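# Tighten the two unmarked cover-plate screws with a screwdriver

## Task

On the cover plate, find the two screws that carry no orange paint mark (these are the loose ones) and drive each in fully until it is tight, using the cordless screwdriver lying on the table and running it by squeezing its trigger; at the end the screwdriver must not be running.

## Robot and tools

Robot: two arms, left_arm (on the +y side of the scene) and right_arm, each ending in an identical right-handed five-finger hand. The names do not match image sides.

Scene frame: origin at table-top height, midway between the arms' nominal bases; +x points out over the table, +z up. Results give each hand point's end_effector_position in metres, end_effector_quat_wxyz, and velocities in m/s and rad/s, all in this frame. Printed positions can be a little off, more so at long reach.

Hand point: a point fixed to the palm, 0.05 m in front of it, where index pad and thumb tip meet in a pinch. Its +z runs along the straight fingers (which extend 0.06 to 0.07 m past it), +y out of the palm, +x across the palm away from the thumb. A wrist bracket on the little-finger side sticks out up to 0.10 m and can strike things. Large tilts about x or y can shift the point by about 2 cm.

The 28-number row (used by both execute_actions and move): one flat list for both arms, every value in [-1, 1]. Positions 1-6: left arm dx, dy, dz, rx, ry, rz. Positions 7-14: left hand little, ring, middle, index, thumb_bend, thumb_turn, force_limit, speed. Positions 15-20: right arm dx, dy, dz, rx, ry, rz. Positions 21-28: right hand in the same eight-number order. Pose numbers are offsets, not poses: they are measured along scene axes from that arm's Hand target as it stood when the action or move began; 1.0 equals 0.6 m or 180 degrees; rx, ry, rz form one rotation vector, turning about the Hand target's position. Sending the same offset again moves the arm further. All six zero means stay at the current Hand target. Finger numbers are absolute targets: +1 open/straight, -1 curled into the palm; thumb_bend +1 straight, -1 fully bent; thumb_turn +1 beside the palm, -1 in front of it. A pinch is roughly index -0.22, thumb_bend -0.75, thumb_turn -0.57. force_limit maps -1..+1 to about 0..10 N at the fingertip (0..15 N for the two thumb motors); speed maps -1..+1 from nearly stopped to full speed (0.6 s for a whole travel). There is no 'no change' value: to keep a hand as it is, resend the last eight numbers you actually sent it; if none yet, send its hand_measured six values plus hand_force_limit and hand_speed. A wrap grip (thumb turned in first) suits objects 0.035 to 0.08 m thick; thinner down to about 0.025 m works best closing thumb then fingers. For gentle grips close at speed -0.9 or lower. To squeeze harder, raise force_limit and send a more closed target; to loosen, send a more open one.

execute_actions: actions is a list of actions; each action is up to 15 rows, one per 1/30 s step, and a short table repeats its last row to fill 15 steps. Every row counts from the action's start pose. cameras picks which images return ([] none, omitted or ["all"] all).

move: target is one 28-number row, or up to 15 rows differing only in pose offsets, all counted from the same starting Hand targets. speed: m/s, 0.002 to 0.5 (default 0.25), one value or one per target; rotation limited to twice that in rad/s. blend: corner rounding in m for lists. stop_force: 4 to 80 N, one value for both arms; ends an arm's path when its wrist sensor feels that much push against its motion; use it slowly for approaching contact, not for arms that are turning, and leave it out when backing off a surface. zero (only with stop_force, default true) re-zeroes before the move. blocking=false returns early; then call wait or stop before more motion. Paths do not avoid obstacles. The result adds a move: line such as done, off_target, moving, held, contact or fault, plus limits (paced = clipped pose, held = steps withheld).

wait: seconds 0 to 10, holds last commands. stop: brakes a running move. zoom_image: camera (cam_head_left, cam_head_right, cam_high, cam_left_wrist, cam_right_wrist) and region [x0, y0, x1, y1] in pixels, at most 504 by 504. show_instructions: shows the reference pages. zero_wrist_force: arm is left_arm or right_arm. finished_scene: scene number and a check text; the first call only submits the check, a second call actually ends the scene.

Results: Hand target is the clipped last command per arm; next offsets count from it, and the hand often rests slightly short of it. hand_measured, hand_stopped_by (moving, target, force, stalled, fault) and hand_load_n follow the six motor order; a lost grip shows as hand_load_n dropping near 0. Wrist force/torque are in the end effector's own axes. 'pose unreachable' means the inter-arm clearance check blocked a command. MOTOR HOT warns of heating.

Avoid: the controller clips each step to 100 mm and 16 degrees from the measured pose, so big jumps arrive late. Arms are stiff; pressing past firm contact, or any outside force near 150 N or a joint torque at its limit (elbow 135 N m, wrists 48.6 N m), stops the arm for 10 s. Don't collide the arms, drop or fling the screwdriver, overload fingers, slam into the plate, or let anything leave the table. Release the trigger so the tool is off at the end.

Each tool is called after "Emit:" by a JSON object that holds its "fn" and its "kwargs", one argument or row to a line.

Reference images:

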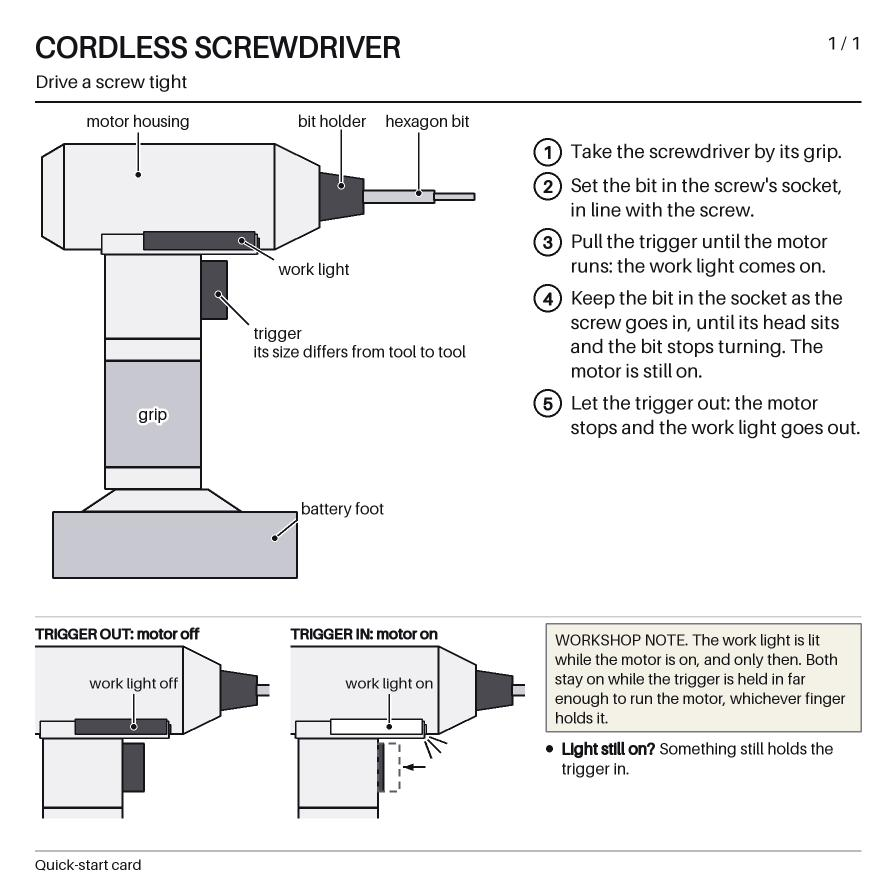

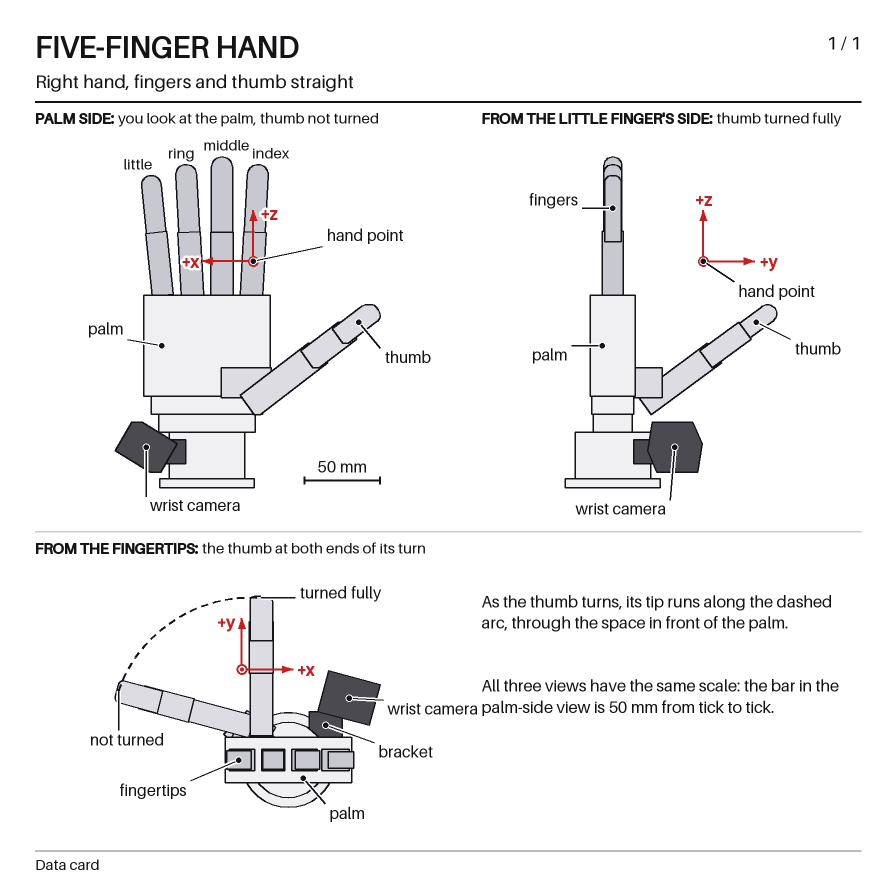

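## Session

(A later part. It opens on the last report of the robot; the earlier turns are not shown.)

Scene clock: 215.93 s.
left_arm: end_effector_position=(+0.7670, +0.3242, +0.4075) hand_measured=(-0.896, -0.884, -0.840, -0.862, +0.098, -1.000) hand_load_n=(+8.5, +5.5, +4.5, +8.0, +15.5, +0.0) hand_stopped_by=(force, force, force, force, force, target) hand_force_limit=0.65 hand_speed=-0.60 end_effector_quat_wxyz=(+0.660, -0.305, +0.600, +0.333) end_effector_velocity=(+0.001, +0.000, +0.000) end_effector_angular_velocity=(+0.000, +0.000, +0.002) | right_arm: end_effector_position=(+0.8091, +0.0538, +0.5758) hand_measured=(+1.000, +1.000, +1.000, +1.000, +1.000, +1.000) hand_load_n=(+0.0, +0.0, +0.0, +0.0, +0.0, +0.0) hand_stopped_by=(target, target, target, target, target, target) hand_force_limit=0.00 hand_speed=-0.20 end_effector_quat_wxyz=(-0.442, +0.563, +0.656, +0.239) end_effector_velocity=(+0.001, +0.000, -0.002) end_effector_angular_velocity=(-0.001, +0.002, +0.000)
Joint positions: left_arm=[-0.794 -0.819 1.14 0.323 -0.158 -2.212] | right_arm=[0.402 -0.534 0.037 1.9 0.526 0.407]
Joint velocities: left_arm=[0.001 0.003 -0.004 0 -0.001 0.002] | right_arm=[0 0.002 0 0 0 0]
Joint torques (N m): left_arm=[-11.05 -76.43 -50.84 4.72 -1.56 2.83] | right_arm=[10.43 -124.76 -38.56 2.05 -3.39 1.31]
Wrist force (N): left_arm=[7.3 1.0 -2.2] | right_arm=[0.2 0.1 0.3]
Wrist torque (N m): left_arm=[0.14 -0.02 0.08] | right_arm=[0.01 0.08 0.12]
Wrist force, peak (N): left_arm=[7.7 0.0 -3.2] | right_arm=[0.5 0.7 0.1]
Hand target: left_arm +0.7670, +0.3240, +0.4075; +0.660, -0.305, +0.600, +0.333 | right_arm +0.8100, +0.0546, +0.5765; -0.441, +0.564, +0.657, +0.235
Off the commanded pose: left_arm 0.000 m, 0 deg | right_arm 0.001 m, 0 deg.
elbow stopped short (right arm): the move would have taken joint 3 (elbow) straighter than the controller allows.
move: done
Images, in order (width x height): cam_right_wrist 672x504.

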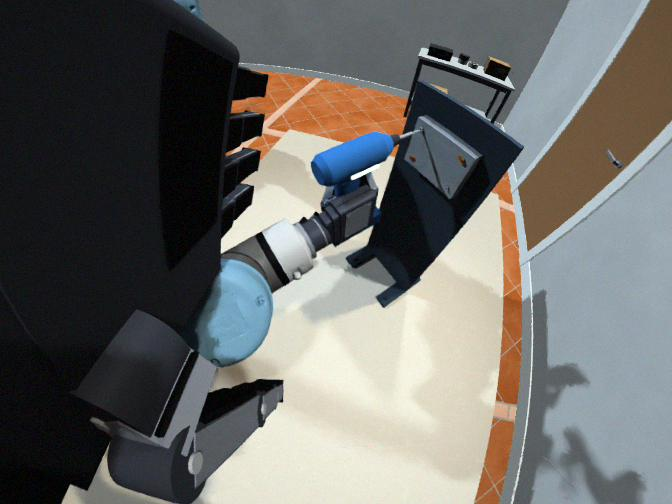

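Emit:
{"fn": "move", "kwargs": {
  "target": [0.0068,0.0095,0,0,0,0,-0.98,-0.98,-0.98,-0.9,-0.98,-1,0.65,-0.6,0,0,0,0,0,0,1,1,1,1,1,1,0,-0.2],
  "speed": 0.005,
  "stop_force": 6,
  "cameras": ["cam_right_wrist"]
}}

Emit:
{"fn": "zoom_image", "kwargs": {
  "camera": "cam_right_wrist",
  "region": [412, 122, 430, 140]
}}

Scene clock: 217.93 s.
left_arm: end_effector_position=(+0.7686, +0.3262, +0.4075) hand_measured=(-0.896, -0.884, -0.840, -0.862, +0.098, -1.000) hand_load_n=(+8.5, +6.0, +4.5, +8.0, +15.5, +0.0) hand_stopped_by=(force, force, force, force, force, target) hand_force_limit=0.65 hand_speed=-0.60 end_effector_quat_wxyz=(+0.660, -0.305, +0.600, +0.333) end_effector_velocity=(+0.000, -0.001, +0.000) end_effector_angular_velocity=(+0.001, +0.000, +0.000) | right_arm: end_effector_position=(+0.8091, +0.0538, +0.5759) hand_measured=(+1.000, +1.000, +1.000, +1.000, +1.000, +1.000) hand_load_n=(+0.0, +0.0, +0.0, +0.0, +0.0, +0.0) hand_stopped_by=(target, target, target, target, target, target) hand_force_limit=0.00 hand_speed=-0.20 end_effector_quat_wxyz=(-0.442, +0.563, +0.656, +0.239) end_effector_velocity=(+0.000, +0.000, +0.000) end_effector_angular_velocity=(+0.000, +0.001, +0.000)
Joint positions: left_arm=[-0.791 -0.816 1.137 0.335 -0.155 -2.223] | right_arm=[0.402 -0.534 0.037 1.9 0.526 0.407]
Joint velocities: left_arm=[-0.001 0.001 0 0 -0.001 0] | right_arm=[0 0 0 0.001 0 0]
Joint torques (N m): left_arm=[-6 -111.32 -30.35 0.93 -4.22 3.45] | right_arm=[4.88 -125.6 -37.12 1.67 -3.17 1.62]
Wrist force (N): left_arm=[8.3 0.9 -9.1] | right_arm=[-0.3 0.4 0.6]
Wrist torque (N m): left_arm=[0.61 -0.64 0.25] | right_arm=[0.04 0.15 0.10]
Wrist force, peak (N): left_arm=[6.2 -0.5 -13.5] | right_arm=[-0.3 0.8 0.4]
Hand target: left_arm +0.7686, +0.3262, +0.4075; +0.660, -0.305, +0.600, +0.333 | right_arm +0.8100, +0.0546, +0.5765; -0.441, +0.564, +0.657, +0.235
Off the commanded pose: left_arm 0.004 m, 0 deg | right_arm 0.001 m, 0 deg.
elbow stopped short (right arm): the move would have taken joint 3 (elbow) straighter than the controller allows.
move: contact (left_arm)
Images, in order (width x height): cam_right_wrist 672x504.

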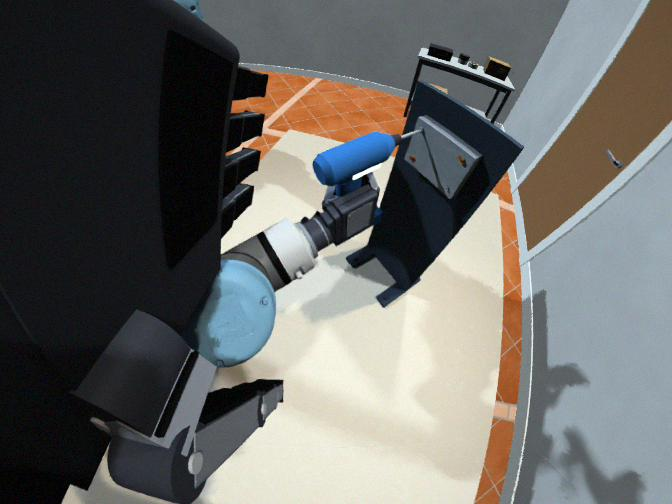

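Scaled by 28.000 from the camera's 672x504 image, which has a finer 960x720 frame.

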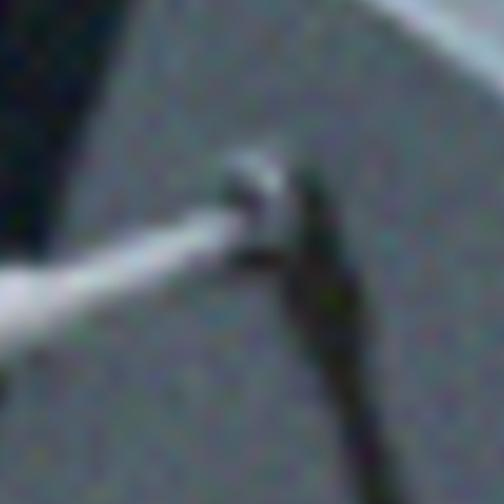

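Emit:
{"fn": "move", "kwargs": {
  "target": [-0.00145,-0.00204,0.00117,0,0,0,-0.98,-0.98,-0.98,-0.9,-0.98,-1,0.65,-0.6,0,0,0,0,0,0,1,1,1,1,1,1,0,-0.2],
  "speed": 0.02,
  "cameras": ["cam_right_wrist"]
}}

Emit:
{"fn": "zoom_image", "kwargs": {
  "camera": "cam_right_wrist",
  "region": [412, 122, 430, 140]
}}

Scene clock: 219.27 s.
left_arm: end_effector_position=(+0.7677, +0.3250, +0.4082) hand_measured=(-0.896, -0.884, -0.840, -0.862, +0.098, -1.000) hand_load_n=(+8.5, +5.5, +5.0, +8.0, +15.5, +0.0) hand_stopped_by=(force, force, force, force, force, target) hand_force_limit=0.65 hand_speed=-0.60 end_effector_quat_wxyz=(+0.660, -0.305, +0.600, +0.333) end_effector_velocity=(+0.000, -0.001, +0.000) end_effector_angular_velocity=(-0.001, -0.001, -0.001) | right_arm: end_effector_position=(+0.8091, +0.0538, +0.5758) hand_measured=(+1.000, +1.000, +1.000, +1.000, +1.000, +1.000) hand_load_n=(+0.0, -0.5, +0.0, +0.0, +0.0, +0.0) hand_stopped_by=(target, target, target, target, target, target) hand_force_limit=0.00 hand_speed=-0.20 end_effector_quat_wxyz=(-0.442, +0.563, +0.656, +0.239) end_effector_velocity=(+0.000, +0.000, +0.001) end_effector_angular_velocity=(+0.001, -0.001, +0.000)
Joint positions: left_arm=[-0.793 -0.818 1.138 0.329 -0.157 -2.217] | right_arm=[0.402 -0.534 0.037 1.9 0.526 0.407]
Joint velocities: left_arm=[-0.001 0 0 0.001 0.001 -0.001] | right_arm=[0 -0.001 0 0 0 0]
Joint torques (N m): left_arm=[-9.38 -111.54 -29.57 1.03 -4.17 3.54] | right_arm=[1.99 -116.64 -35.99 1.74 -3.4 1.76]
Wrist force (N): left_arm=[8.9 1.1 -2.5] | right_arm=[-0.2 0.6 0.3]
Wrist torque (N m): left_arm=[0.16 -0.25 0.18] | right_arm=[0.08 0.14 0.12]
Wrist force, peak (N): left_arm=[8.3 0.2 -9.1] | right_arm=[-0.3 0.5 0.6]
Hand target: left_arm +0.7677, +0.3250, +0.4082; +0.660, -0.305, +0.600, +0.333 | right_arm +0.8100, +0.0546, +0.5765; -0.441, +0.564, +0.657, +0.235
Off the commanded pose: left_arm 0.000 m, 0 deg | right_arm 0.001 m, 0 deg.
elbow stopped short (right arm): the move would have taken joint 3 (elbow) straighter than the controller allows.
move: done
Images, in order (width x height): cam_right_wrist 672x504.

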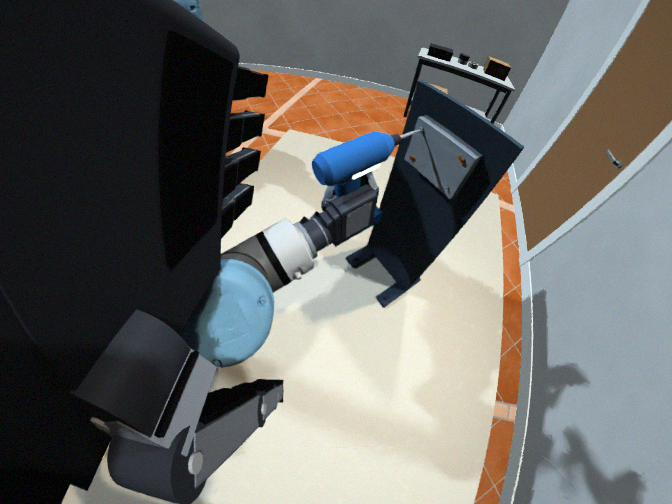

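Scaled by 28.000 from the camera's 672x504 image, which has a finer 960x720 frame.

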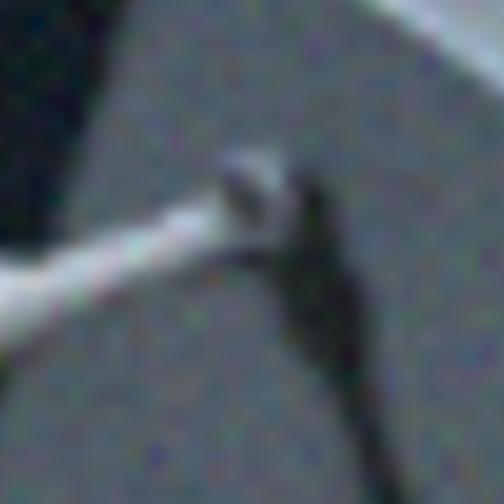

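Emit:
{"fn": "move", "kwargs": {
  "target": [0.0068,0.0095,0,0,0,0,-0.98,-0.98,-0.98,-0.9,-0.98,-1,0.65,-0.6,0,0,0,0,0,0,1,1,1,1,1,1,0,-0.2],
  "speed": 0.005,
  "stop_force": 8,
  "cameras": ["cam_right_wrist"]
}}

Emit:
{"fn": "zoom_image", "kwargs": {
  "camera": "cam_right_wrist",
  "region": [412, 122, 430, 140]
}}

Scene clock: 221.00 s.
left_arm: end_effector_position=(+0.7690, +0.3268, +0.4083) hand_measured=(-0.896, -0.884, -0.840, -0.862, +0.098, -1.000) hand_load_n=(+9.0, +6.0, +4.5, +8.0, +15.5, -1.0) hand_stopped_by=(force, force, force, force, force, target) hand_force_limit=0.65 hand_speed=-0.60 end_effector_quat_wxyz=(+0.660, -0.305, +0.600, +0.333) end_effector_velocity=(+0.000, -0.001, +0.000) end_effector_angular_velocity=(-0.001, -0.001, -0.001) | right_arm: end_effector_position=(+0.8091, +0.0538, +0.5758) hand_measured=(+1.000, +1.000, +1.000, +1.000, +1.000, +1.000) hand_load_n=(+0.0, +0.0, +0.0, +0.0, +0.0, +0.0) hand_stopped_by=(target, target, target, target, target, target) hand_force_limit=0.00 hand_speed=-0.20 end_effector_quat_wxyz=(-0.442, +0.563, +0.656, +0.239) end_effector_velocity=(+0.000, +0.000, +0.001) end_effector_angular_velocity=(+0.000, -0.001, +0.000)
Joint positions: left_arm=[-0.79 -0.816 1.136 0.339 -0.155 -2.226] | right_arm=[0.402 -0.534 0.037 1.9 0.526 0.407]
Joint velocities: left_arm=[-0.001 0 0 -0.001 0 -0.001] | right_arm=[0 -0.001 0 0 0.001 0]
Joint torques (N m): left_arm=[-2.76 -114.28 -31.83 0.84 -3.91 4.02] | right_arm=[-3.68 -123.92 -34.76 1.44 -3.36 1.81]
Wrist force (N): left_arm=[10.5 1.7 -8.0] | right_arm=[0.1 0.1 0.1]
Wrist torque (N m): left_arm=[0.30 -0.44 0.19] | right_arm=[0.02 0.10 0.12]
Wrist force, peak (N): left_arm=[11.8 1.9 -15.4] | right_arm=[0.1 0.8 0.0]
Hand target: left_arm +0.7690, +0.3268, +0.4083; +0.660, -0.305, +0.600, +0.333 | right_arm +0.8100, +0.0546, +0.5765; -0.441, +0.564, +0.657, +0.235
Off the commanded pose: left_arm 0.005 m, 0 deg | right_arm 0.001 m, 0 deg.
elbow stopped short (right arm): the move would have taken joint 3 (elbow) straighter than the controller allows.
move: contact (left_arm)
Images, in order (width x height): cam_right_wrist 672x504.

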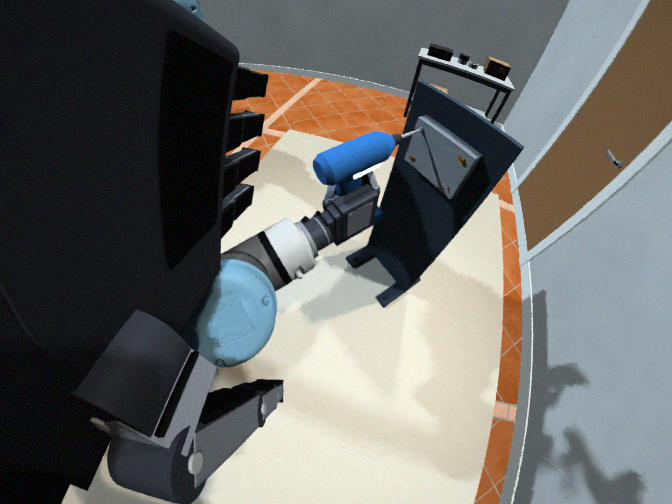

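Scaled by 28.000 from the camera's 672x504 image, which has a finer 960x720 frame.

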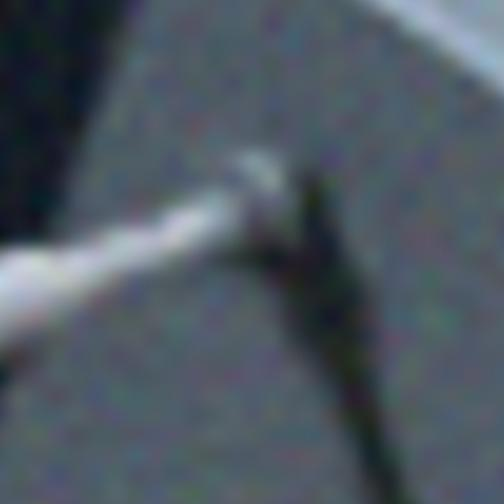

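Emit:
{"fn": "move", "kwargs": {
  "target": [0.0068,0.0095,0,0,0,0,-0.98,-0.98,-0.98,-0.9,-0.98,-1,0.65,-0.6,0,0,0,0,0,0,1,1,1,1,1,1,0,-0.2],
  "speed": 0.004,
  "stop_force": 9,
  "cameras": ["cam_right_wrist"]
}}

Emit:
{"fn": "zoom_image", "kwargs": {
  "camera": "cam_right_wrist",
  "region": [412, 122, 430, 140]
}}

Scene clock: 222.43 s.
left_arm: end_effector_position=(+0.7691, +0.3270, +0.4083) hand_measured=(-0.896, -0.884, -0.840, -0.862, +0.098, -1.000) hand_load_n=(+9.5, +6.0, +4.0, +8.0, +16.0, -1.0) hand_stopped_by=(force, force, force, force, force, target) hand_force_limit=0.65 hand_speed=-0.60 end_effector_quat_wxyz=(+0.660, -0.305, +0.600, +0.333) end_effector_velocity=(+0.000, -0.001, +0.000) end_effector_angular_velocity=(-0.001, +0.000, -0.001) | right_arm: end_effector_position=(+0.8091, +0.0538, +0.5759) hand_measured=(+1.000, +1.000, +1.000, +1.000, +1.000, +1.000) hand_load_n=(+0.0, +0.0, +0.0, +0.0, +0.0, +0.0) hand_stopped_by=(target, target, target, target, target, target) hand_force_limit=0.00 hand_speed=-0.20 end_effector_quat_wxyz=(-0.442, +0.563, +0.656, +0.239) end_effector_velocity=(-0.001, +0.000, +0.001) end_effector_angular_velocity=(+0.000, +0.000, +0.000)
Joint positions: left_arm=[-0.79 -0.816 1.136 0.34 -0.155 -2.227] | right_arm=[0.402 -0.534 0.037 1.9 0.526 0.407]
Joint velocities: left_arm=[-0.001 0 0 0 0 0] | right_arm=[0 -0.001 0 0.001 0 0]
Joint torques (N m): left_arm=[12.94 -112.54 -37.6 2.14 -3.63 4.17] | right_arm=[-8.89 -125.17 -34.15 1.52 -3.29 1.85]
Wrist force (N): left_arm=[13.0 1.4 -17.5] | right_arm=[-0.1 0.3 -0.1]
Wrist torque (N m): left_arm=[0.66 -0.74 0.26] | right_arm=[0.05 0.13 0.12]
Wrist force, peak (N): left_arm=[15.2 0.9 -23.6] | right_arm=[-0.4 0.7 0.2]
Hand target: left_arm +0.7691, +0.3270, +0.4083; +0.660, -0.305, +0.600, +0.333 | right_arm +0.8100, +0.0546, +0.5765; -0.441, +0.564, +0.657, +0.235
Off the commanded pose: left_arm 0.007 m, 0 deg | right_arm 0.001 m, 0 deg.
elbow stopped short (right arm): the move would have taken joint 3 (elbow) straighter than the controller allows.
move: contact (left_arm)
Images, in order (width x height): cam_right_wrist 672x504.

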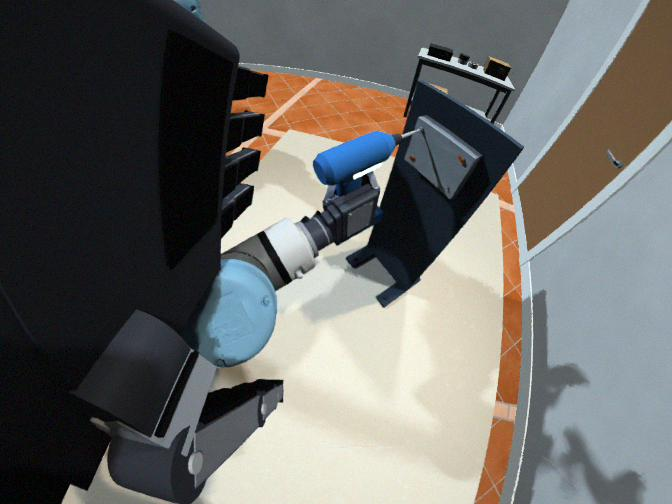

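Scaled by 28.000 from the camera's 672x504 image, which has a finer 960x720 frame.

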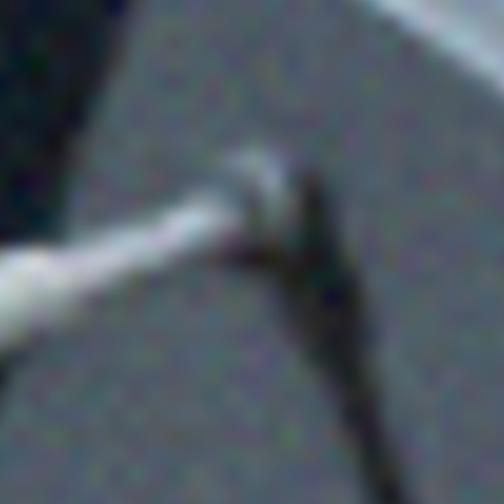

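Emit:
{"fn": "move", "kwargs": {
  "target": [-0.0009,-0.0029,0.00167,0,0,0,-0.98,-0.98,-0.98,-0.9,-0.98,-1,0.65,-0.6,0,0,0,0,0,0,1,1,1,1,1,1,0,-0.2],
  "speed": 0.02,
  "cameras": ["cam_right_wrist"]
}}

Emit:
{"fn": "move", "kwargs": {
  "target": [0.0068,0.0095,0,0,0,0,-0.98,-0.98,-0.98,-0.9,-0.98,-1,0.65,-0.6,0,0,0,0,0,0,1,1,1,1,1,1,0,-0.2],
  "speed": 0.005,
  "stop_force": 6,
  "cameras": ["cam_right_wrist"]
}}

Emit:
{"fn": "zoom_image", "kwargs": {
  "camera": "cam_right_wrist",
  "region": [412, 122, 430, 140]
}}

Scene clock: 223.37 s.
left_arm: end_effector_position=(+0.7686, +0.3253, +0.4093) hand_measured=(-0.896, -0.884, -0.840, -0.862, +0.098, -1.000) hand_load_n=(+9.0, +5.5, +4.5, +8.0, +15.5, -0.5) hand_stopped_by=(force, force, force, force, force, target) hand_force_limit=0.65 hand_speed=-0.60 end_effector_quat_wxyz=(+0.660, -0.305, +0.600, +0.333) end_effector_velocity=(+0.000, +0.001, +0.000) end_effector_angular_velocity=(+0.000, +0.000, +0.001) | right_arm: end_effector_position=(+0.8091, +0.0538, +0.5758) hand_measured=(+1.000, +1.000, +1.000, +1.000, +1.000, +1.000) hand_load_n=(+0.0, +0.0, +0.0, +0.0, +0.0, +0.0) hand_stopped_by=(target, target, target, target, target, target) hand_force_limit=0.00 hand_speed=-0.20 end_effector_quat_wxyz=(-0.442, +0.563, +0.656, +0.239) end_effector_velocity=(+0.000, +0.000, +0.000) end_effector_angular_velocity=(+0.000, +0.001, +0.000)
Joint positions: left_arm=[-0.792 -0.817 1.135 0.334 -0.156 -2.22] | right_arm=[0.402 -0.534 0.037 1.9 0.526 0.407]
Joint velocities: left_arm=[0.001 0 0 0 0 0] | right_arm=[0 0 0 0 0 0]
Joint torques (N m): left_arm=[-9.72 -113.69 -49.78 0.25 -4 3.25] | right_arm=[-11.34 -116.99 -33.21 1.74 -3.39 1.67]
Wrist force (N): left_arm=[8.9 1.3 -2.2] | right_arm=[-0.3 0.0 0.1]
Wrist torque (N m): left_arm=[0.17 -0.26 0.18] | right_arm=[0.00 0.17 0.09]
Wrist force, peak (N): left_arm=[13.7 1.7 -18.7] | right_arm=[-0.3 0.6 0.1]
Hand target: left_arm +0.7686, +0.3253, +0.4093; +0.660, -0.305, +0.600, +0.333 | right_arm +0.8100, +0.0546, +0.5765; -0.441, +0.564, +0.657, +0.235
Off the commanded pose: left_arm 0.000 m, 0 deg | right_arm 0.001 m, 0 deg.
elbow stopped short (right arm): the move would have taken joint 3 (elbow) straighter than the controller allows.
move: done
Images, in order (width x height): cam_right_wrist 672x504.

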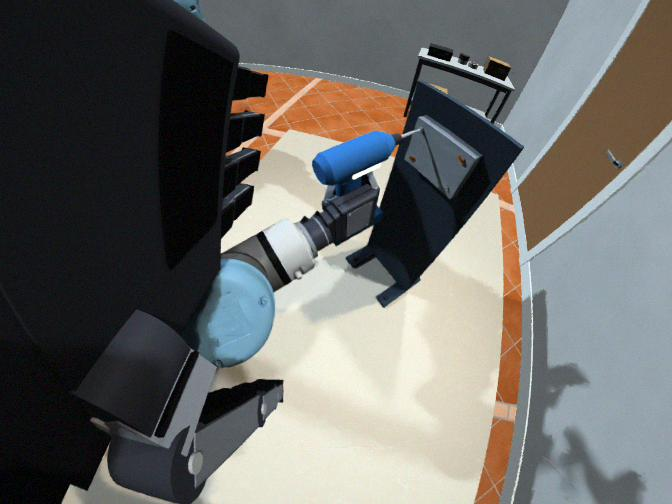

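Scene clock: 224.73 s.
left_arm: end_effector_position=(+0.7692, +0.3262, +0.4094) hand_measured=(-0.896, -0.884, -0.840, -0.862, +0.098, -1.000) hand_load_n=(+9.0, +6.0, +4.5, +8.0, +16.0, -1.0) hand_stopped_by=(force, force, force, force, force, target) hand_force_limit=0.65 hand_speed=-0.60 end_effector_quat_wxyz=(+0.660, -0.305, +0.600, +0.333) end_effector_velocity=(+0.000, +0.000, +0.000) end_effector_angular_velocity=(-0.001, -0.001, +0.000) | right_arm: end_effector_position=(+0.8091, +0.0538, +0.5758) hand_measured=(+1.000, +1.000, +1.000, +1.000, +1.000, +1.000) hand_load_n=(+0.0, +0.0, +0.0, +0.0, +0.0, +0.0) hand_stopped_by=(target, target, target, target, target, target) hand_force_limit=0.00 hand_speed=-0.20 end_effector_quat_wxyz=(-0.442, +0.563, +0.656, +0.239) end_effector_velocity=(-0.001, +0.000, +0.002) end_effector_angular_velocity=(+0.001, -0.001, +0.000)
Joint positions: left_arm=[-0.791 -0.816 1.134 0.339 -0.155 -2.225] | right_arm=[0.402 -0.534 0.037 1.9 0.526 0.407]
Joint velocities: left_arm=[0 0 0 0 0 -0.001] | right_arm=[0 -0.002 0 0.001 0 0]
Joint torques (N m): left_arm=[-7.68 -114.96 -31.07 0.6 -3.19 4.19] | right_arm=[-12.05 -124.35 -32.45 1.73 -3.14 1.7]
Wrist force (N): left_arm=[7.7 1.2 -8.7] | right_arm=[-0.1 0.2 0.3]
Wrist torque (N m): left_arm=[0.40 -0.70 0.15] | right_arm=[0.02 0.12 0.11]
Wrist force, peak (N): left_arm=[6.8 1.0 -14.2] | right_arm=[0.0 0.6 0.4]
Hand target: left_arm +0.7692, +0.3262, +0.4095; +0.660, -0.305, +0.600, +0.333 | right_arm +0.8100, +0.0546, +0.5765; -0.441, +0.564, +0.657, +0.235
Off the commanded pose: left_arm 0.006 m, 0 deg | right_arm 0.001 m, 0 deg.
elbow stopped short (right arm): the move would have taken joint 3 (elbow) straighter than the controller allows.
move: contact (left_arm)
Images, in order (width x height): cam_right_wrist 672x504.

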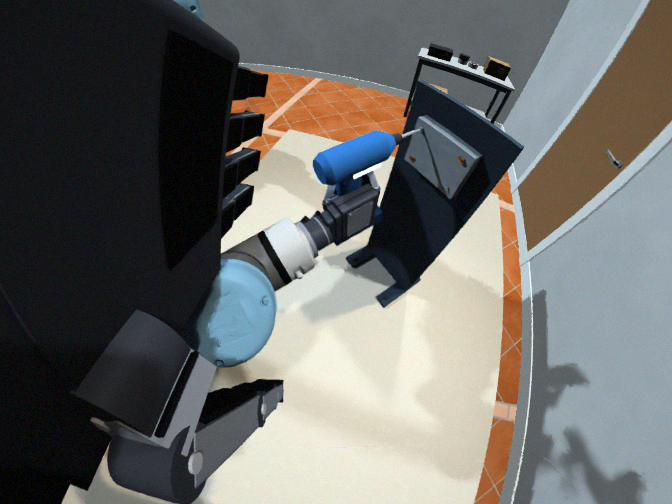

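Scaled by 28.000 from the camera's 672x504 image, which has a finer 960x720 frame.

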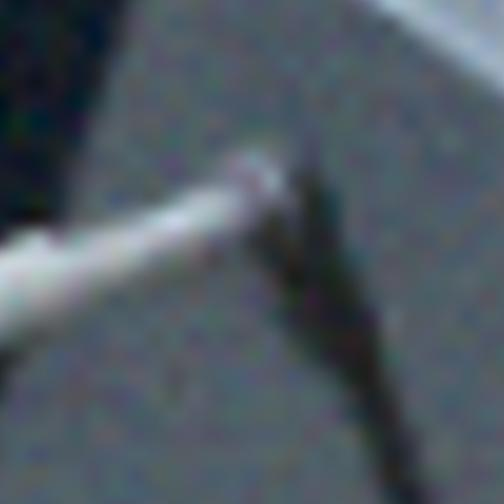

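Emit:
{"fn": "move", "kwargs": {
  "target": [0.0068,0.0095,-0.0003,0,0,0,-0.98,-0.98,-0.98,-0.9,-0.98,-1,0.65,-0.6,0,0,0,0,0,0,1,1,1,1,1,1,0,-0.2],
  "speed": 0.004,
  "stop_force": 8,
  "cameras": ["cam_right_wrist"]
}}

Emit:
{"fn": "zoom_image", "kwargs": {
  "camera": "cam_right_wrist",
  "region": [412, 122, 430, 140]
}}

Scene clock: 226.10 s.
left_arm: end_effector_position=(+0.7693, +0.3266, +0.4095) hand_measured=(-0.896, -0.884, -0.840, -0.862, +0.098, -1.000) hand_load_n=(+10.0, +6.5, +4.0, +8.0, +15.5, -1.5) hand_stopped_by=(force, force, force, force, force, target) hand_force_limit=0.65 hand_speed=-0.60 end_effector_quat_wxyz=(+0.660, -0.305, +0.600, +0.333) end_effector_velocity=(+0.000, -0.001, +0.001) end_effector_angular_velocity=(-0.002, -0.002, -0.001) | right_arm: end_effector_position=(+0.8091, +0.0538, +0.5759) hand_measured=(+1.000, +1.000, +1.000, +1.000, +1.000, +1.000) hand_load_n=(+0.0, +0.0, +0.0, +0.0, +0.0, +0.0) hand_stopped_by=(target, target, target, target, target, target) hand_force_limit=0.00 hand_speed=-0.20 end_effector_quat_wxyz=(-0.442, +0.563, +0.656, +0.239) end_effector_velocity=(+0.001, +0.000, -0.002) end_effector_angular_velocity=(+0.000, +0.001, +0.000)
Joint positions: left_arm=[-0.79 -0.816 1.133 0.341 -0.155 -2.226] | right_arm=[0.402 -0.534 0.037 1.9 0.526 0.407]
Joint velocities: left_arm=[-0.001 -0.001 0 -0.001 0 -0.001] | right_arm=[0 0.002 0 -0.001 0 0]
Joint torques (N m): left_arm=[-3.6 -114.28 -30.47 0.83 -3.68 4.2] | right_arm=[-11.86 -125.25 -31.11 1.65 -3.11 1.71]
Wrist force (N): left_arm=[7.2 1.0 -12.2] | right_arm=[-0.1 0.3 0.1]
Wrist torque (N m): left_arm=[0.57 -0.91 0.16] | right_arm=[0.05 0.12 0.12]
Wrist force, peak (N): left_arm=[7.3 0.4 -18.4] | right_arm=[-0.1 0.5 0.5]
Hand target: left_arm +0.7693, +0.3265, +0.4095; +0.660, -0.305, +0.600, +0.333 | right_arm +0.8100, +0.0546, +0.5765; -0.441, +0.564, +0.657, +0.235
Off the commanded pose: left_arm 0.007 m, 0 deg | right_arm 0.001 m, 0 deg.
elbow stopped short (right arm): the move would have taken joint 3 (elbow) straighter than the controller allows.
move: contact (left_arm)
Images, in order (width x height): cam_right_wrist 672x504.

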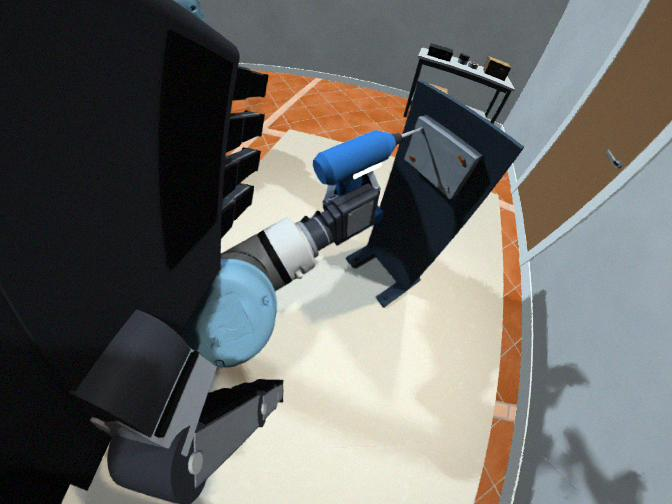

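Scaled by 28.000 from the camera's 672x504 image, which has a finer 960x720 frame.

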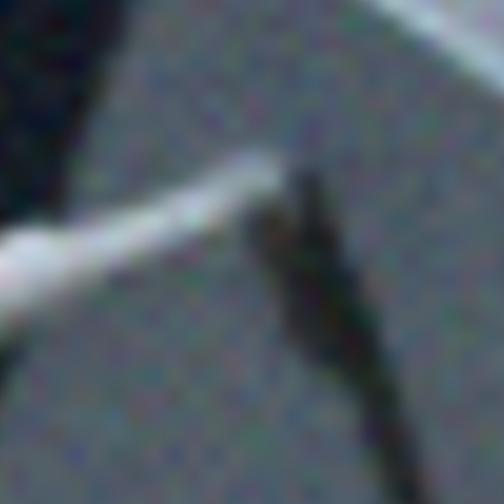

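Emit:
{"fn": "move", "kwargs": {
  "target": [
    [0,0,-0.0012,0,0,0,-0.98,-0.98,-0.98,-0.9,-0.98,-1,0.65,-0.6,0,0,0,0,0,0,1,1,1,1,1,1,0,-0.2]
  ],
  "speed": 0.002,
  "cameras": ["cam_right_wrist"]
}}

Emit:
{"fn": "zoom_image", "kwargs": {
  "camera": "cam_right_wrist",
  "region": [412, 122, 430, 140]
}}

Scene clock: 227.23 s.
left_arm: end_effector_position=(+0.7693, +0.3266, +0.4088) hand_measured=(-0.896, -0.884, -0.840, -0.862, +0.098, -1.000) hand_load_n=(+10.0, +6.0, +4.0, +8.0, +16.0, -1.5) hand_stopped_by=(force, force, force, force, force, target) hand_force_limit=0.65 hand_speed=-0.60 end_effector_quat_wxyz=(+0.660, -0.305, +0.600, +0.333) end_effector_velocity=(+0.000, +0.000, +0.000) end_effector_angular_velocity=(+0.000, -0.001, +0.000) | right_arm: end_effector_position=(+0.8091, +0.0538, +0.5758) hand_measured=(+1.000, +1.000, +1.000, +1.000, +1.000, +1.000) hand_load_n=(+0.0, +0.0, +0.0, +0.0, +0.0, +0.5) hand_stopped_by=(target, target, target, target, target, target) hand_force_limit=0.00 hand_speed=-0.20 end_effector_quat_wxyz=(-0.442, +0.563, +0.656, +0.239) end_effector_velocity=(+0.000, +0.000, +0.000) end_effector_angular_velocity=(+0.000, +0.000, +0.000)
Joint positions: left_arm=[-0.79 -0.816 1.134 0.34 -0.155 -2.226] | right_arm=[0.402 -0.534 0.037 1.9 0.526 0.407]
Joint velocities: left_arm=[0 0 0 0 -0.001 -0.001] | right_arm=[0 0 0 0.001 0 0]
Joint torques (N m): left_arm=[-9.33 -74.1 -30.64 0.68 -3.5 3.31] | right_arm=[-10.92 -115.72 -30.64 1.67 -3.22 1.66]
Wrist force (N): left_arm=[7.5 1.5 -9.3] | right_arm=[-0.3 0.4 0.1]
Wrist torque (N m): left_arm=[0.39 -0.71 0.12] | right_arm=[0.07 0.15 0.11]
Wrist force, peak (N): left_arm=[7.6 1.0 -12.8] | right_arm=[-0.5 0.5 0.5]
Hand target: left_arm +0.7693, +0.3265, +0.4088; +0.660, -0.305, +0.600, +0.333 | right_arm +0.8100, +0.0546, +0.5765; -0.441, +0.564, +0.657, +0.235
Off the commanded pose: left_arm 0.000 m, 0 deg | right_arm 0.001 m, 0 deg.
elbow stopped short (right arm): the move would have taken joint 3 (elbow) straighter than the controller allows.
move: done
Images, in order (width x height): cam_right_wrist 672x504.

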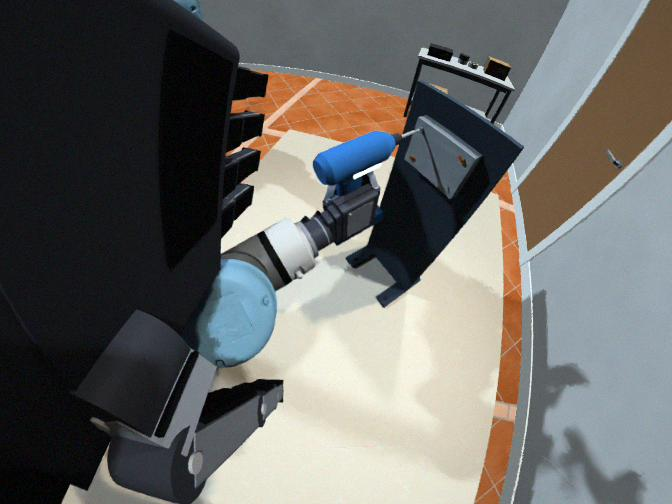

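Scaled by 28.000 from the camera's 672x504 image, which has a finer 960x720 frame.

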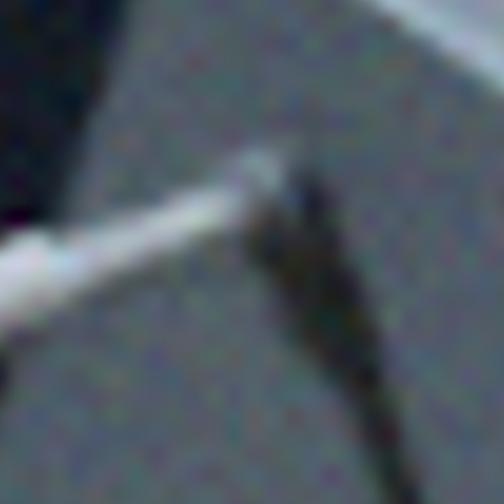

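Emit:
{"fn": "move", "kwargs": {
  "target": [0.0068,0.0095,-0.0006,0,0,0,-0.98,-0.98,-0.98,-0.9,-0.98,-1,0.65,-0.6,0,0,0,0,0,0,1,1,1,1,1,1,0,-0.2],
  "speed": 0.004,
  "stop_force": 6,
  "cameras": ["cam_right_wrist"]
}}

Emit:
{"fn": "zoom_image", "kwargs": {
  "camera": "cam_right_wrist",
  "region": [412, 122, 430, 140]
}}

Scene clock: 228.80 s.
left_arm: end_effector_position=(+0.7694, +0.3267, +0.4087) hand_measured=(-0.896, -0.884, -0.840, -0.862, +0.098, -1.000) hand_load_n=(+10.0, +6.0, +4.0, +8.0, +15.5, -2.0) hand_stopped_by=(force, force, force, force, force, target) hand_force_limit=0.65 hand_speed=-0.60 end_effector_quat_wxyz=(+0.660, -0.305, +0.600, +0.333) end_effector_velocity=(+0.000, +0.000, +0.001) end_effector_angular_velocity=(+0.000, +0.001, +0.000) | right_arm: end_effector_position=(+0.8091, +0.0538, +0.5758) hand_measured=(+1.000, +1.000, +1.000, +1.000, +1.000, +1.000) hand_load_n=(+0.0, +0.0, +0.0, +0.0, +0.0, +0.5) hand_stopped_by=(target, target, target, target, target, target) hand_force_limit=0.00 hand_speed=-0.20 end_effector_quat_wxyz=(-0.442, +0.563, +0.656, +0.239) end_effector_velocity=(+0.000, +0.000, +0.001) end_effector_angular_velocity=(+0.000, -0.001, +0.000)
Joint positions: left_arm=[-0.79 -0.815 1.134 0.341 -0.155 -2.227] | right_arm=[0.402 -0.534 0.037 1.9 0.526 0.407]
Joint velocities: left_arm=[0 -0.001 0 0 0 0.001] | right_arm=[0 -0.001 0 0 0 0]
Joint torques (N m): left_arm=[-1.91 -110.24 -31.67 0.81 -3.11 3.56] | right_arm=[-10.2 -119.13 -29.27 1.64 -3.18 1.63]
Wrist force (N): left_arm=[7.8 2.1 -13.5] | right_arm=[0.0 0.4 -0.1]
Wrist torque (N m): left_arm=[0.49 -0.97 0.11] | right_arm=[0.07 0.12 0.12]
Wrist force, peak (N): left_arm=[8.8 2.1 -19.8] | right_arm=[-0.1 0.7 0.5]
Hand target: left_arm +0.7694, +0.3267, +0.4087; +0.660, -0.305, +0.600, +0.333 | right_arm +0.8100, +0.0546, +0.5765; -0.441, +0.564, +0.657, +0.235
Off the commanded pose: left_arm 0.007 m, 0 deg | right_arm 0.001 m, 0 deg.
elbow stopped short (right arm): the move would have taken joint 3 (elbow) straighter than the controller allows.
move: contact (left_arm)
Images, in order (width x height): cam_right_wrist 672x504.

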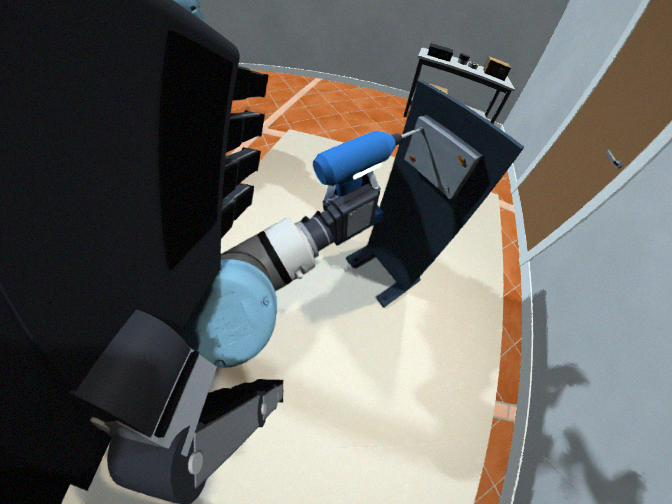

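Scaled by 28.000 from the camera's 672x504 image, which has a finer 960x720 frame.

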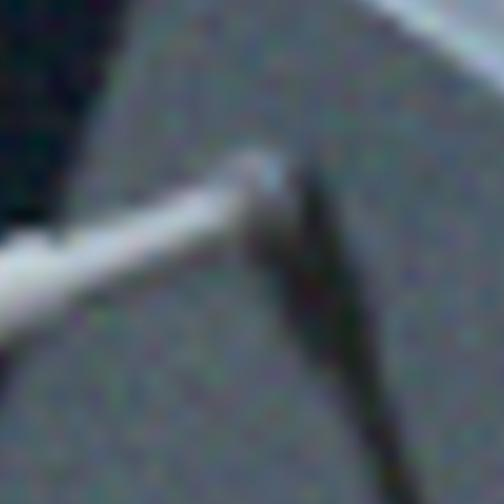

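Emit:
{"fn": "move", "kwargs": {
  "target": [0,0,0,0,0,0,-0.98,-0.98,-0.98,-0.9,-0.98,-1,0.65,-0.6,0.088,-0.1,-0.185,0.18,0,0,1,1,1,1,1,1,0,-0.2],
  "speed": 0.2,
  "cameras": ["cam_right_wrist"]
}}

Emit:
{"fn": "zoom_image", "kwargs": {
  "camera": "cam_right_wrist",
  "region": [372, 154, 390, 172]
}}

Emit:
{"fn": "zoom_image", "kwargs": {
  "camera": "cam_right_wrist",
  "region": [340, 130, 430, 220]
}}

Scene clock: 230.23 s.
left_arm: end_effector_position=(+0.7694, +0.3267, +0.4087) hand_measured=(-0.896, -0.884, -0.840, -0.862, +0.098, -1.000) hand_load_n=(+10.0, +6.5, +4.0, +8.0, +16.0, -1.5) hand_stopped_by=(force, force, force, force, force, target) hand_force_limit=0.65 hand_speed=-0.60 end_effector_quat_wxyz=(+0.660, -0.305, +0.600, +0.333) end_effector_velocity=(+0.000, +0.000, +0.000) end_effector_angular_velocity=(-0.002, -0.001, -0.001) | right_arm: end_effector_position=(+0.8403, +0.0186, +0.5110) hand_measured=(+1.000, +1.000, +1.000, +1.000, +1.000, +1.000) hand_load_n=(+0.0, +0.0, +0.0, +0.0, +0.0, +0.0) hand_stopped_by=(target, target, target, target, target, target) hand_force_limit=0.00 hand_speed=-0.20 end_effector_quat_wxyz=(+0.529, -0.483, -0.609, -0.341) end_effector_velocity=(+0.000, +0.001, -0.001) end_effector_angular_velocity=(+0.000, +0.000, +0.000)
Joint positions: left_arm=[-0.79 -0.815 1.134 0.341 -0.155 -2.227] | right_arm=[0.308 -0.771 0.74 1.41 0.213 0.293]
Joint velocities: left_arm=[0 -0.001 0 0 0.001 -0.001] | right_arm=[0 0.001 0 -0.001 0 0]
Joint torques (N m): left_arm=[-3.32 -108.88 -36.16 1.75 -2.59 4.26] | right_arm=[12 -101.96 -37.36 6.15 0.34 1.15]
Wrist force (N): left_arm=[7.0 1.9 -12.9] | right_arm=[-0.3 0.0 0.0]
Wrist torque (N m): left_arm=[0.44 -1.00 0.08] | right_arm=[-0.02 0.23 0.10]
Wrist force, peak (N): left_arm=[7.9 2.0 -13.8] | right_arm=[-8.6 2.6 -2.9]
Hand target: left_arm +0.7694, +0.3267, +0.4087; +0.660, -0.305, +0.600, +0.333 | right_arm +0.8403, +0.0187, +0.5109; +0.529, -0.483, -0.609, -0.341
Off the commanded pose: left_arm 0.000 m, 0 deg | right_arm 0.056 m, 13 deg.
move: held (right_arm; a check stopped the path); limits=held
pose unreachable (right arm): on one or more control steps of this call, first in action 0 (counted from 0), this arm could not follow its commanded pose, so it was not sent that pose on those steps. It may still have moved: this result reports where it is.
cause: moving toward the commanded pose would bring a part of the arm too close to another arm (a part of this arm just beyond joint 6 (wrist 3) and a part of the left arm just beyond its joint 4 (wrist 1), at the place that arm is still heading or pushing toward).
Images, in order (width x height): cam_right_wrist 672x504.

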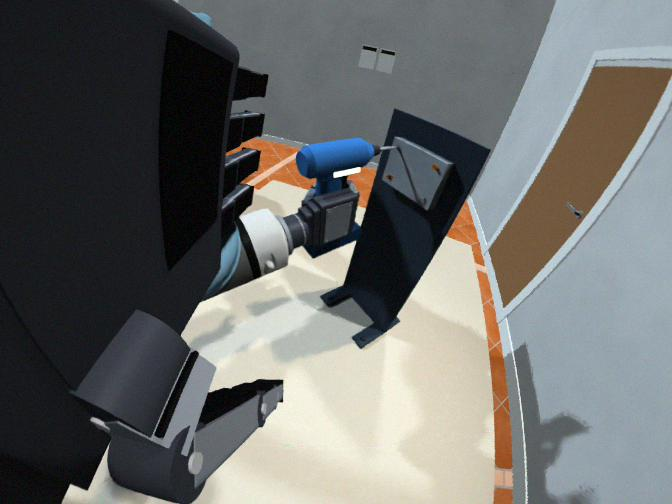

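Scaled by 28.000 from the camera's 672x504 image, which has a finer 960x720 frame.

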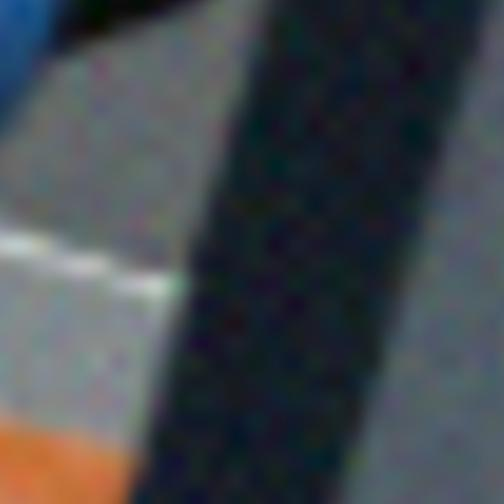

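Scaled by 5.600 from the camera's 672x504 image, which has a finer 960x720 frame.

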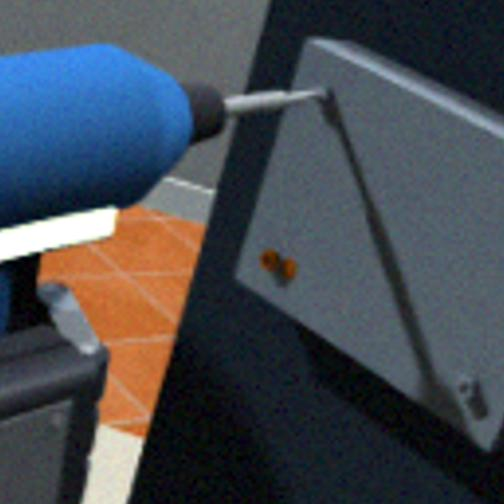

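Emit:
{"fn": "zoom_image", "kwargs": {
  "camera": "cam_right_wrist",
  "region": [389, 137, 407, 155]
}}

Emit:
{"fn": "zoom_image", "kwargs": {
  "camera": "cam_right_wrist",
  "region": [414, 191, 432, 209]
}}

Scaled by 28.000 from the camera's 672x504 image, which has a finer 960x720 frame.

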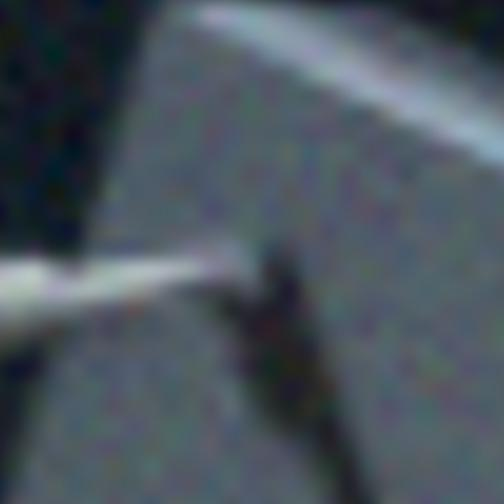

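Scaled by 28.000 from the camera's 672x504 image, which has a finer 960x720 frame.

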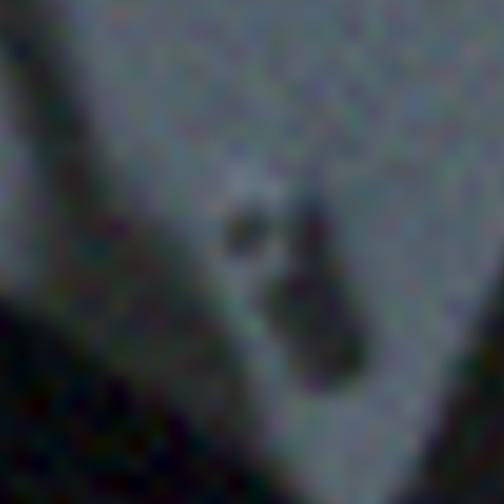

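Emit:
{"fn": "move", "kwargs": {
  "target": [-0.0194,-0.0271,0,0,0,0,-0.98,-0.98,-0.98,-0.9,-0.98,-1,0.65,-0.6,0,0,0,0,0,0,1,1,1,1,1,1,0,-0.2],
  "speed": 0.05,
  "cameras": ["cam_right_wrist"]
}}

Emit:
{"fn": "zoom_image", "kwargs": {
  "camera": "cam_right_wrist",
  "region": [389, 137, 407, 155]
}}

Emit:
{"fn": "zoom_image", "kwargs": {
  "camera": "cam_right_wrist",
  "region": [414, 191, 432, 209]
}}

Scene clock: 231.67 s.
left_arm: end_effector_position=(+0.7577, +0.3104, +0.4087) hand_measured=(-0.896, -0.884, -0.840, -0.862, +0.098, -1.000) hand_load_n=(+8.5, +5.5, +4.5, +8.0, +15.0, +0.5) hand_stopped_by=(force, force, force, force, force, target) hand_force_limit=0.65 hand_speed=-0.60 end_effector_quat_wxyz=(+0.660, -0.305, +0.600, +0.333) end_effector_velocity=(+0.001, +0.001, +0.000) end_effector_angular_velocity=(+0.001, +0.001, +0.000) | right_arm: end_effector_position=(+0.8403, +0.0187, +0.5109) hand_measured=(+1.000, +1.000, +1.000, +1.000, +1.000, +1.000) hand_load_n=(+0.0, +0.0, +0.0, +0.0, +0.0, +0.0) hand_stopped_by=(target, target, target, target, target, target) hand_force_limit=0.00 hand_speed=-0.20 end_effector_quat_wxyz=(+0.529, -0.483, -0.609, -0.341) end_effector_velocity=(+0.000, +0.000, +0.000) end_effector_angular_velocity=(+0.000, +0.000, +0.000)
Joint positions: left_arm=[-0.813 -0.833 1.156 0.257 -0.173 -2.146] | right_arm=[0.308 -0.771 0.74 1.41 0.213 0.293]
Joint velocities: left_arm=[0.002 0 0 0.004 0.001 -0.003] | right_arm=[0 0 0 0 0 0]
Joint torques (N m): left_arm=[6.34 -92.64 -44.89 7.47 -0.63 -2.72] | right_arm=[14.06 -97.96 -34.18 5.2 0.02 1.82]
Wrist force (N): left_arm=[8.4 1.6 -2.5] | right_arm=[-0.5 0.2 0.0]
Wrist torque (N m): left_arm=[0.25 -0.17 0.18] | right_arm=[0.01 0.26 0.10]
Wrist force, peak (N): left_arm=[8.0 2.0 -13.7] | right_arm=[-0.2 0.0 0.7]
Hand target: left_arm +0.7577, +0.3105, +0.4087; +0.660, -0.305, +0.600, +0.333 | right_arm +0.8403, +0.0187, +0.5109; +0.529, -0.483, -0.609, -0.341
Off the commanded pose: left_arm 0.000 m, 0 deg | right_arm 0.000 m, 0 deg.
move: done
Images, in order (width x height): cam_right_wrist 672x504.

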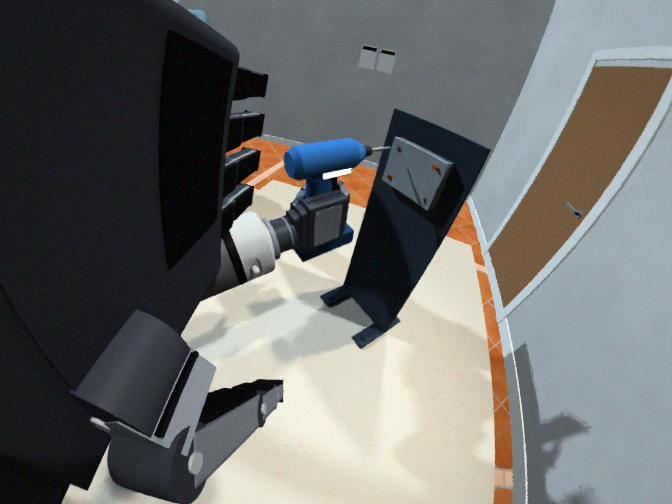

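Scaled by 28.000 from the camera's 672x504 image, which has a finer 960x720 frame.

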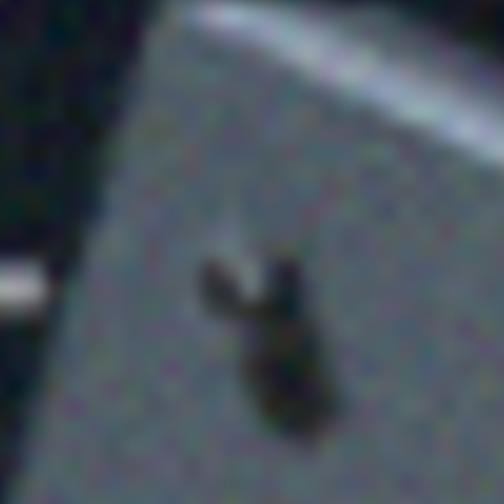

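Scaled by 28.000 from the camera's 672x504 image, which has a finer 960x720 frame.

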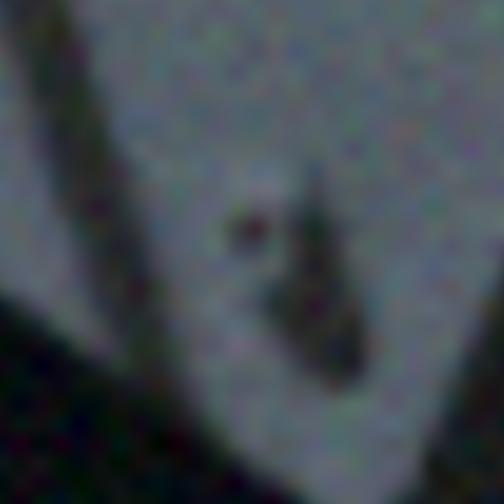

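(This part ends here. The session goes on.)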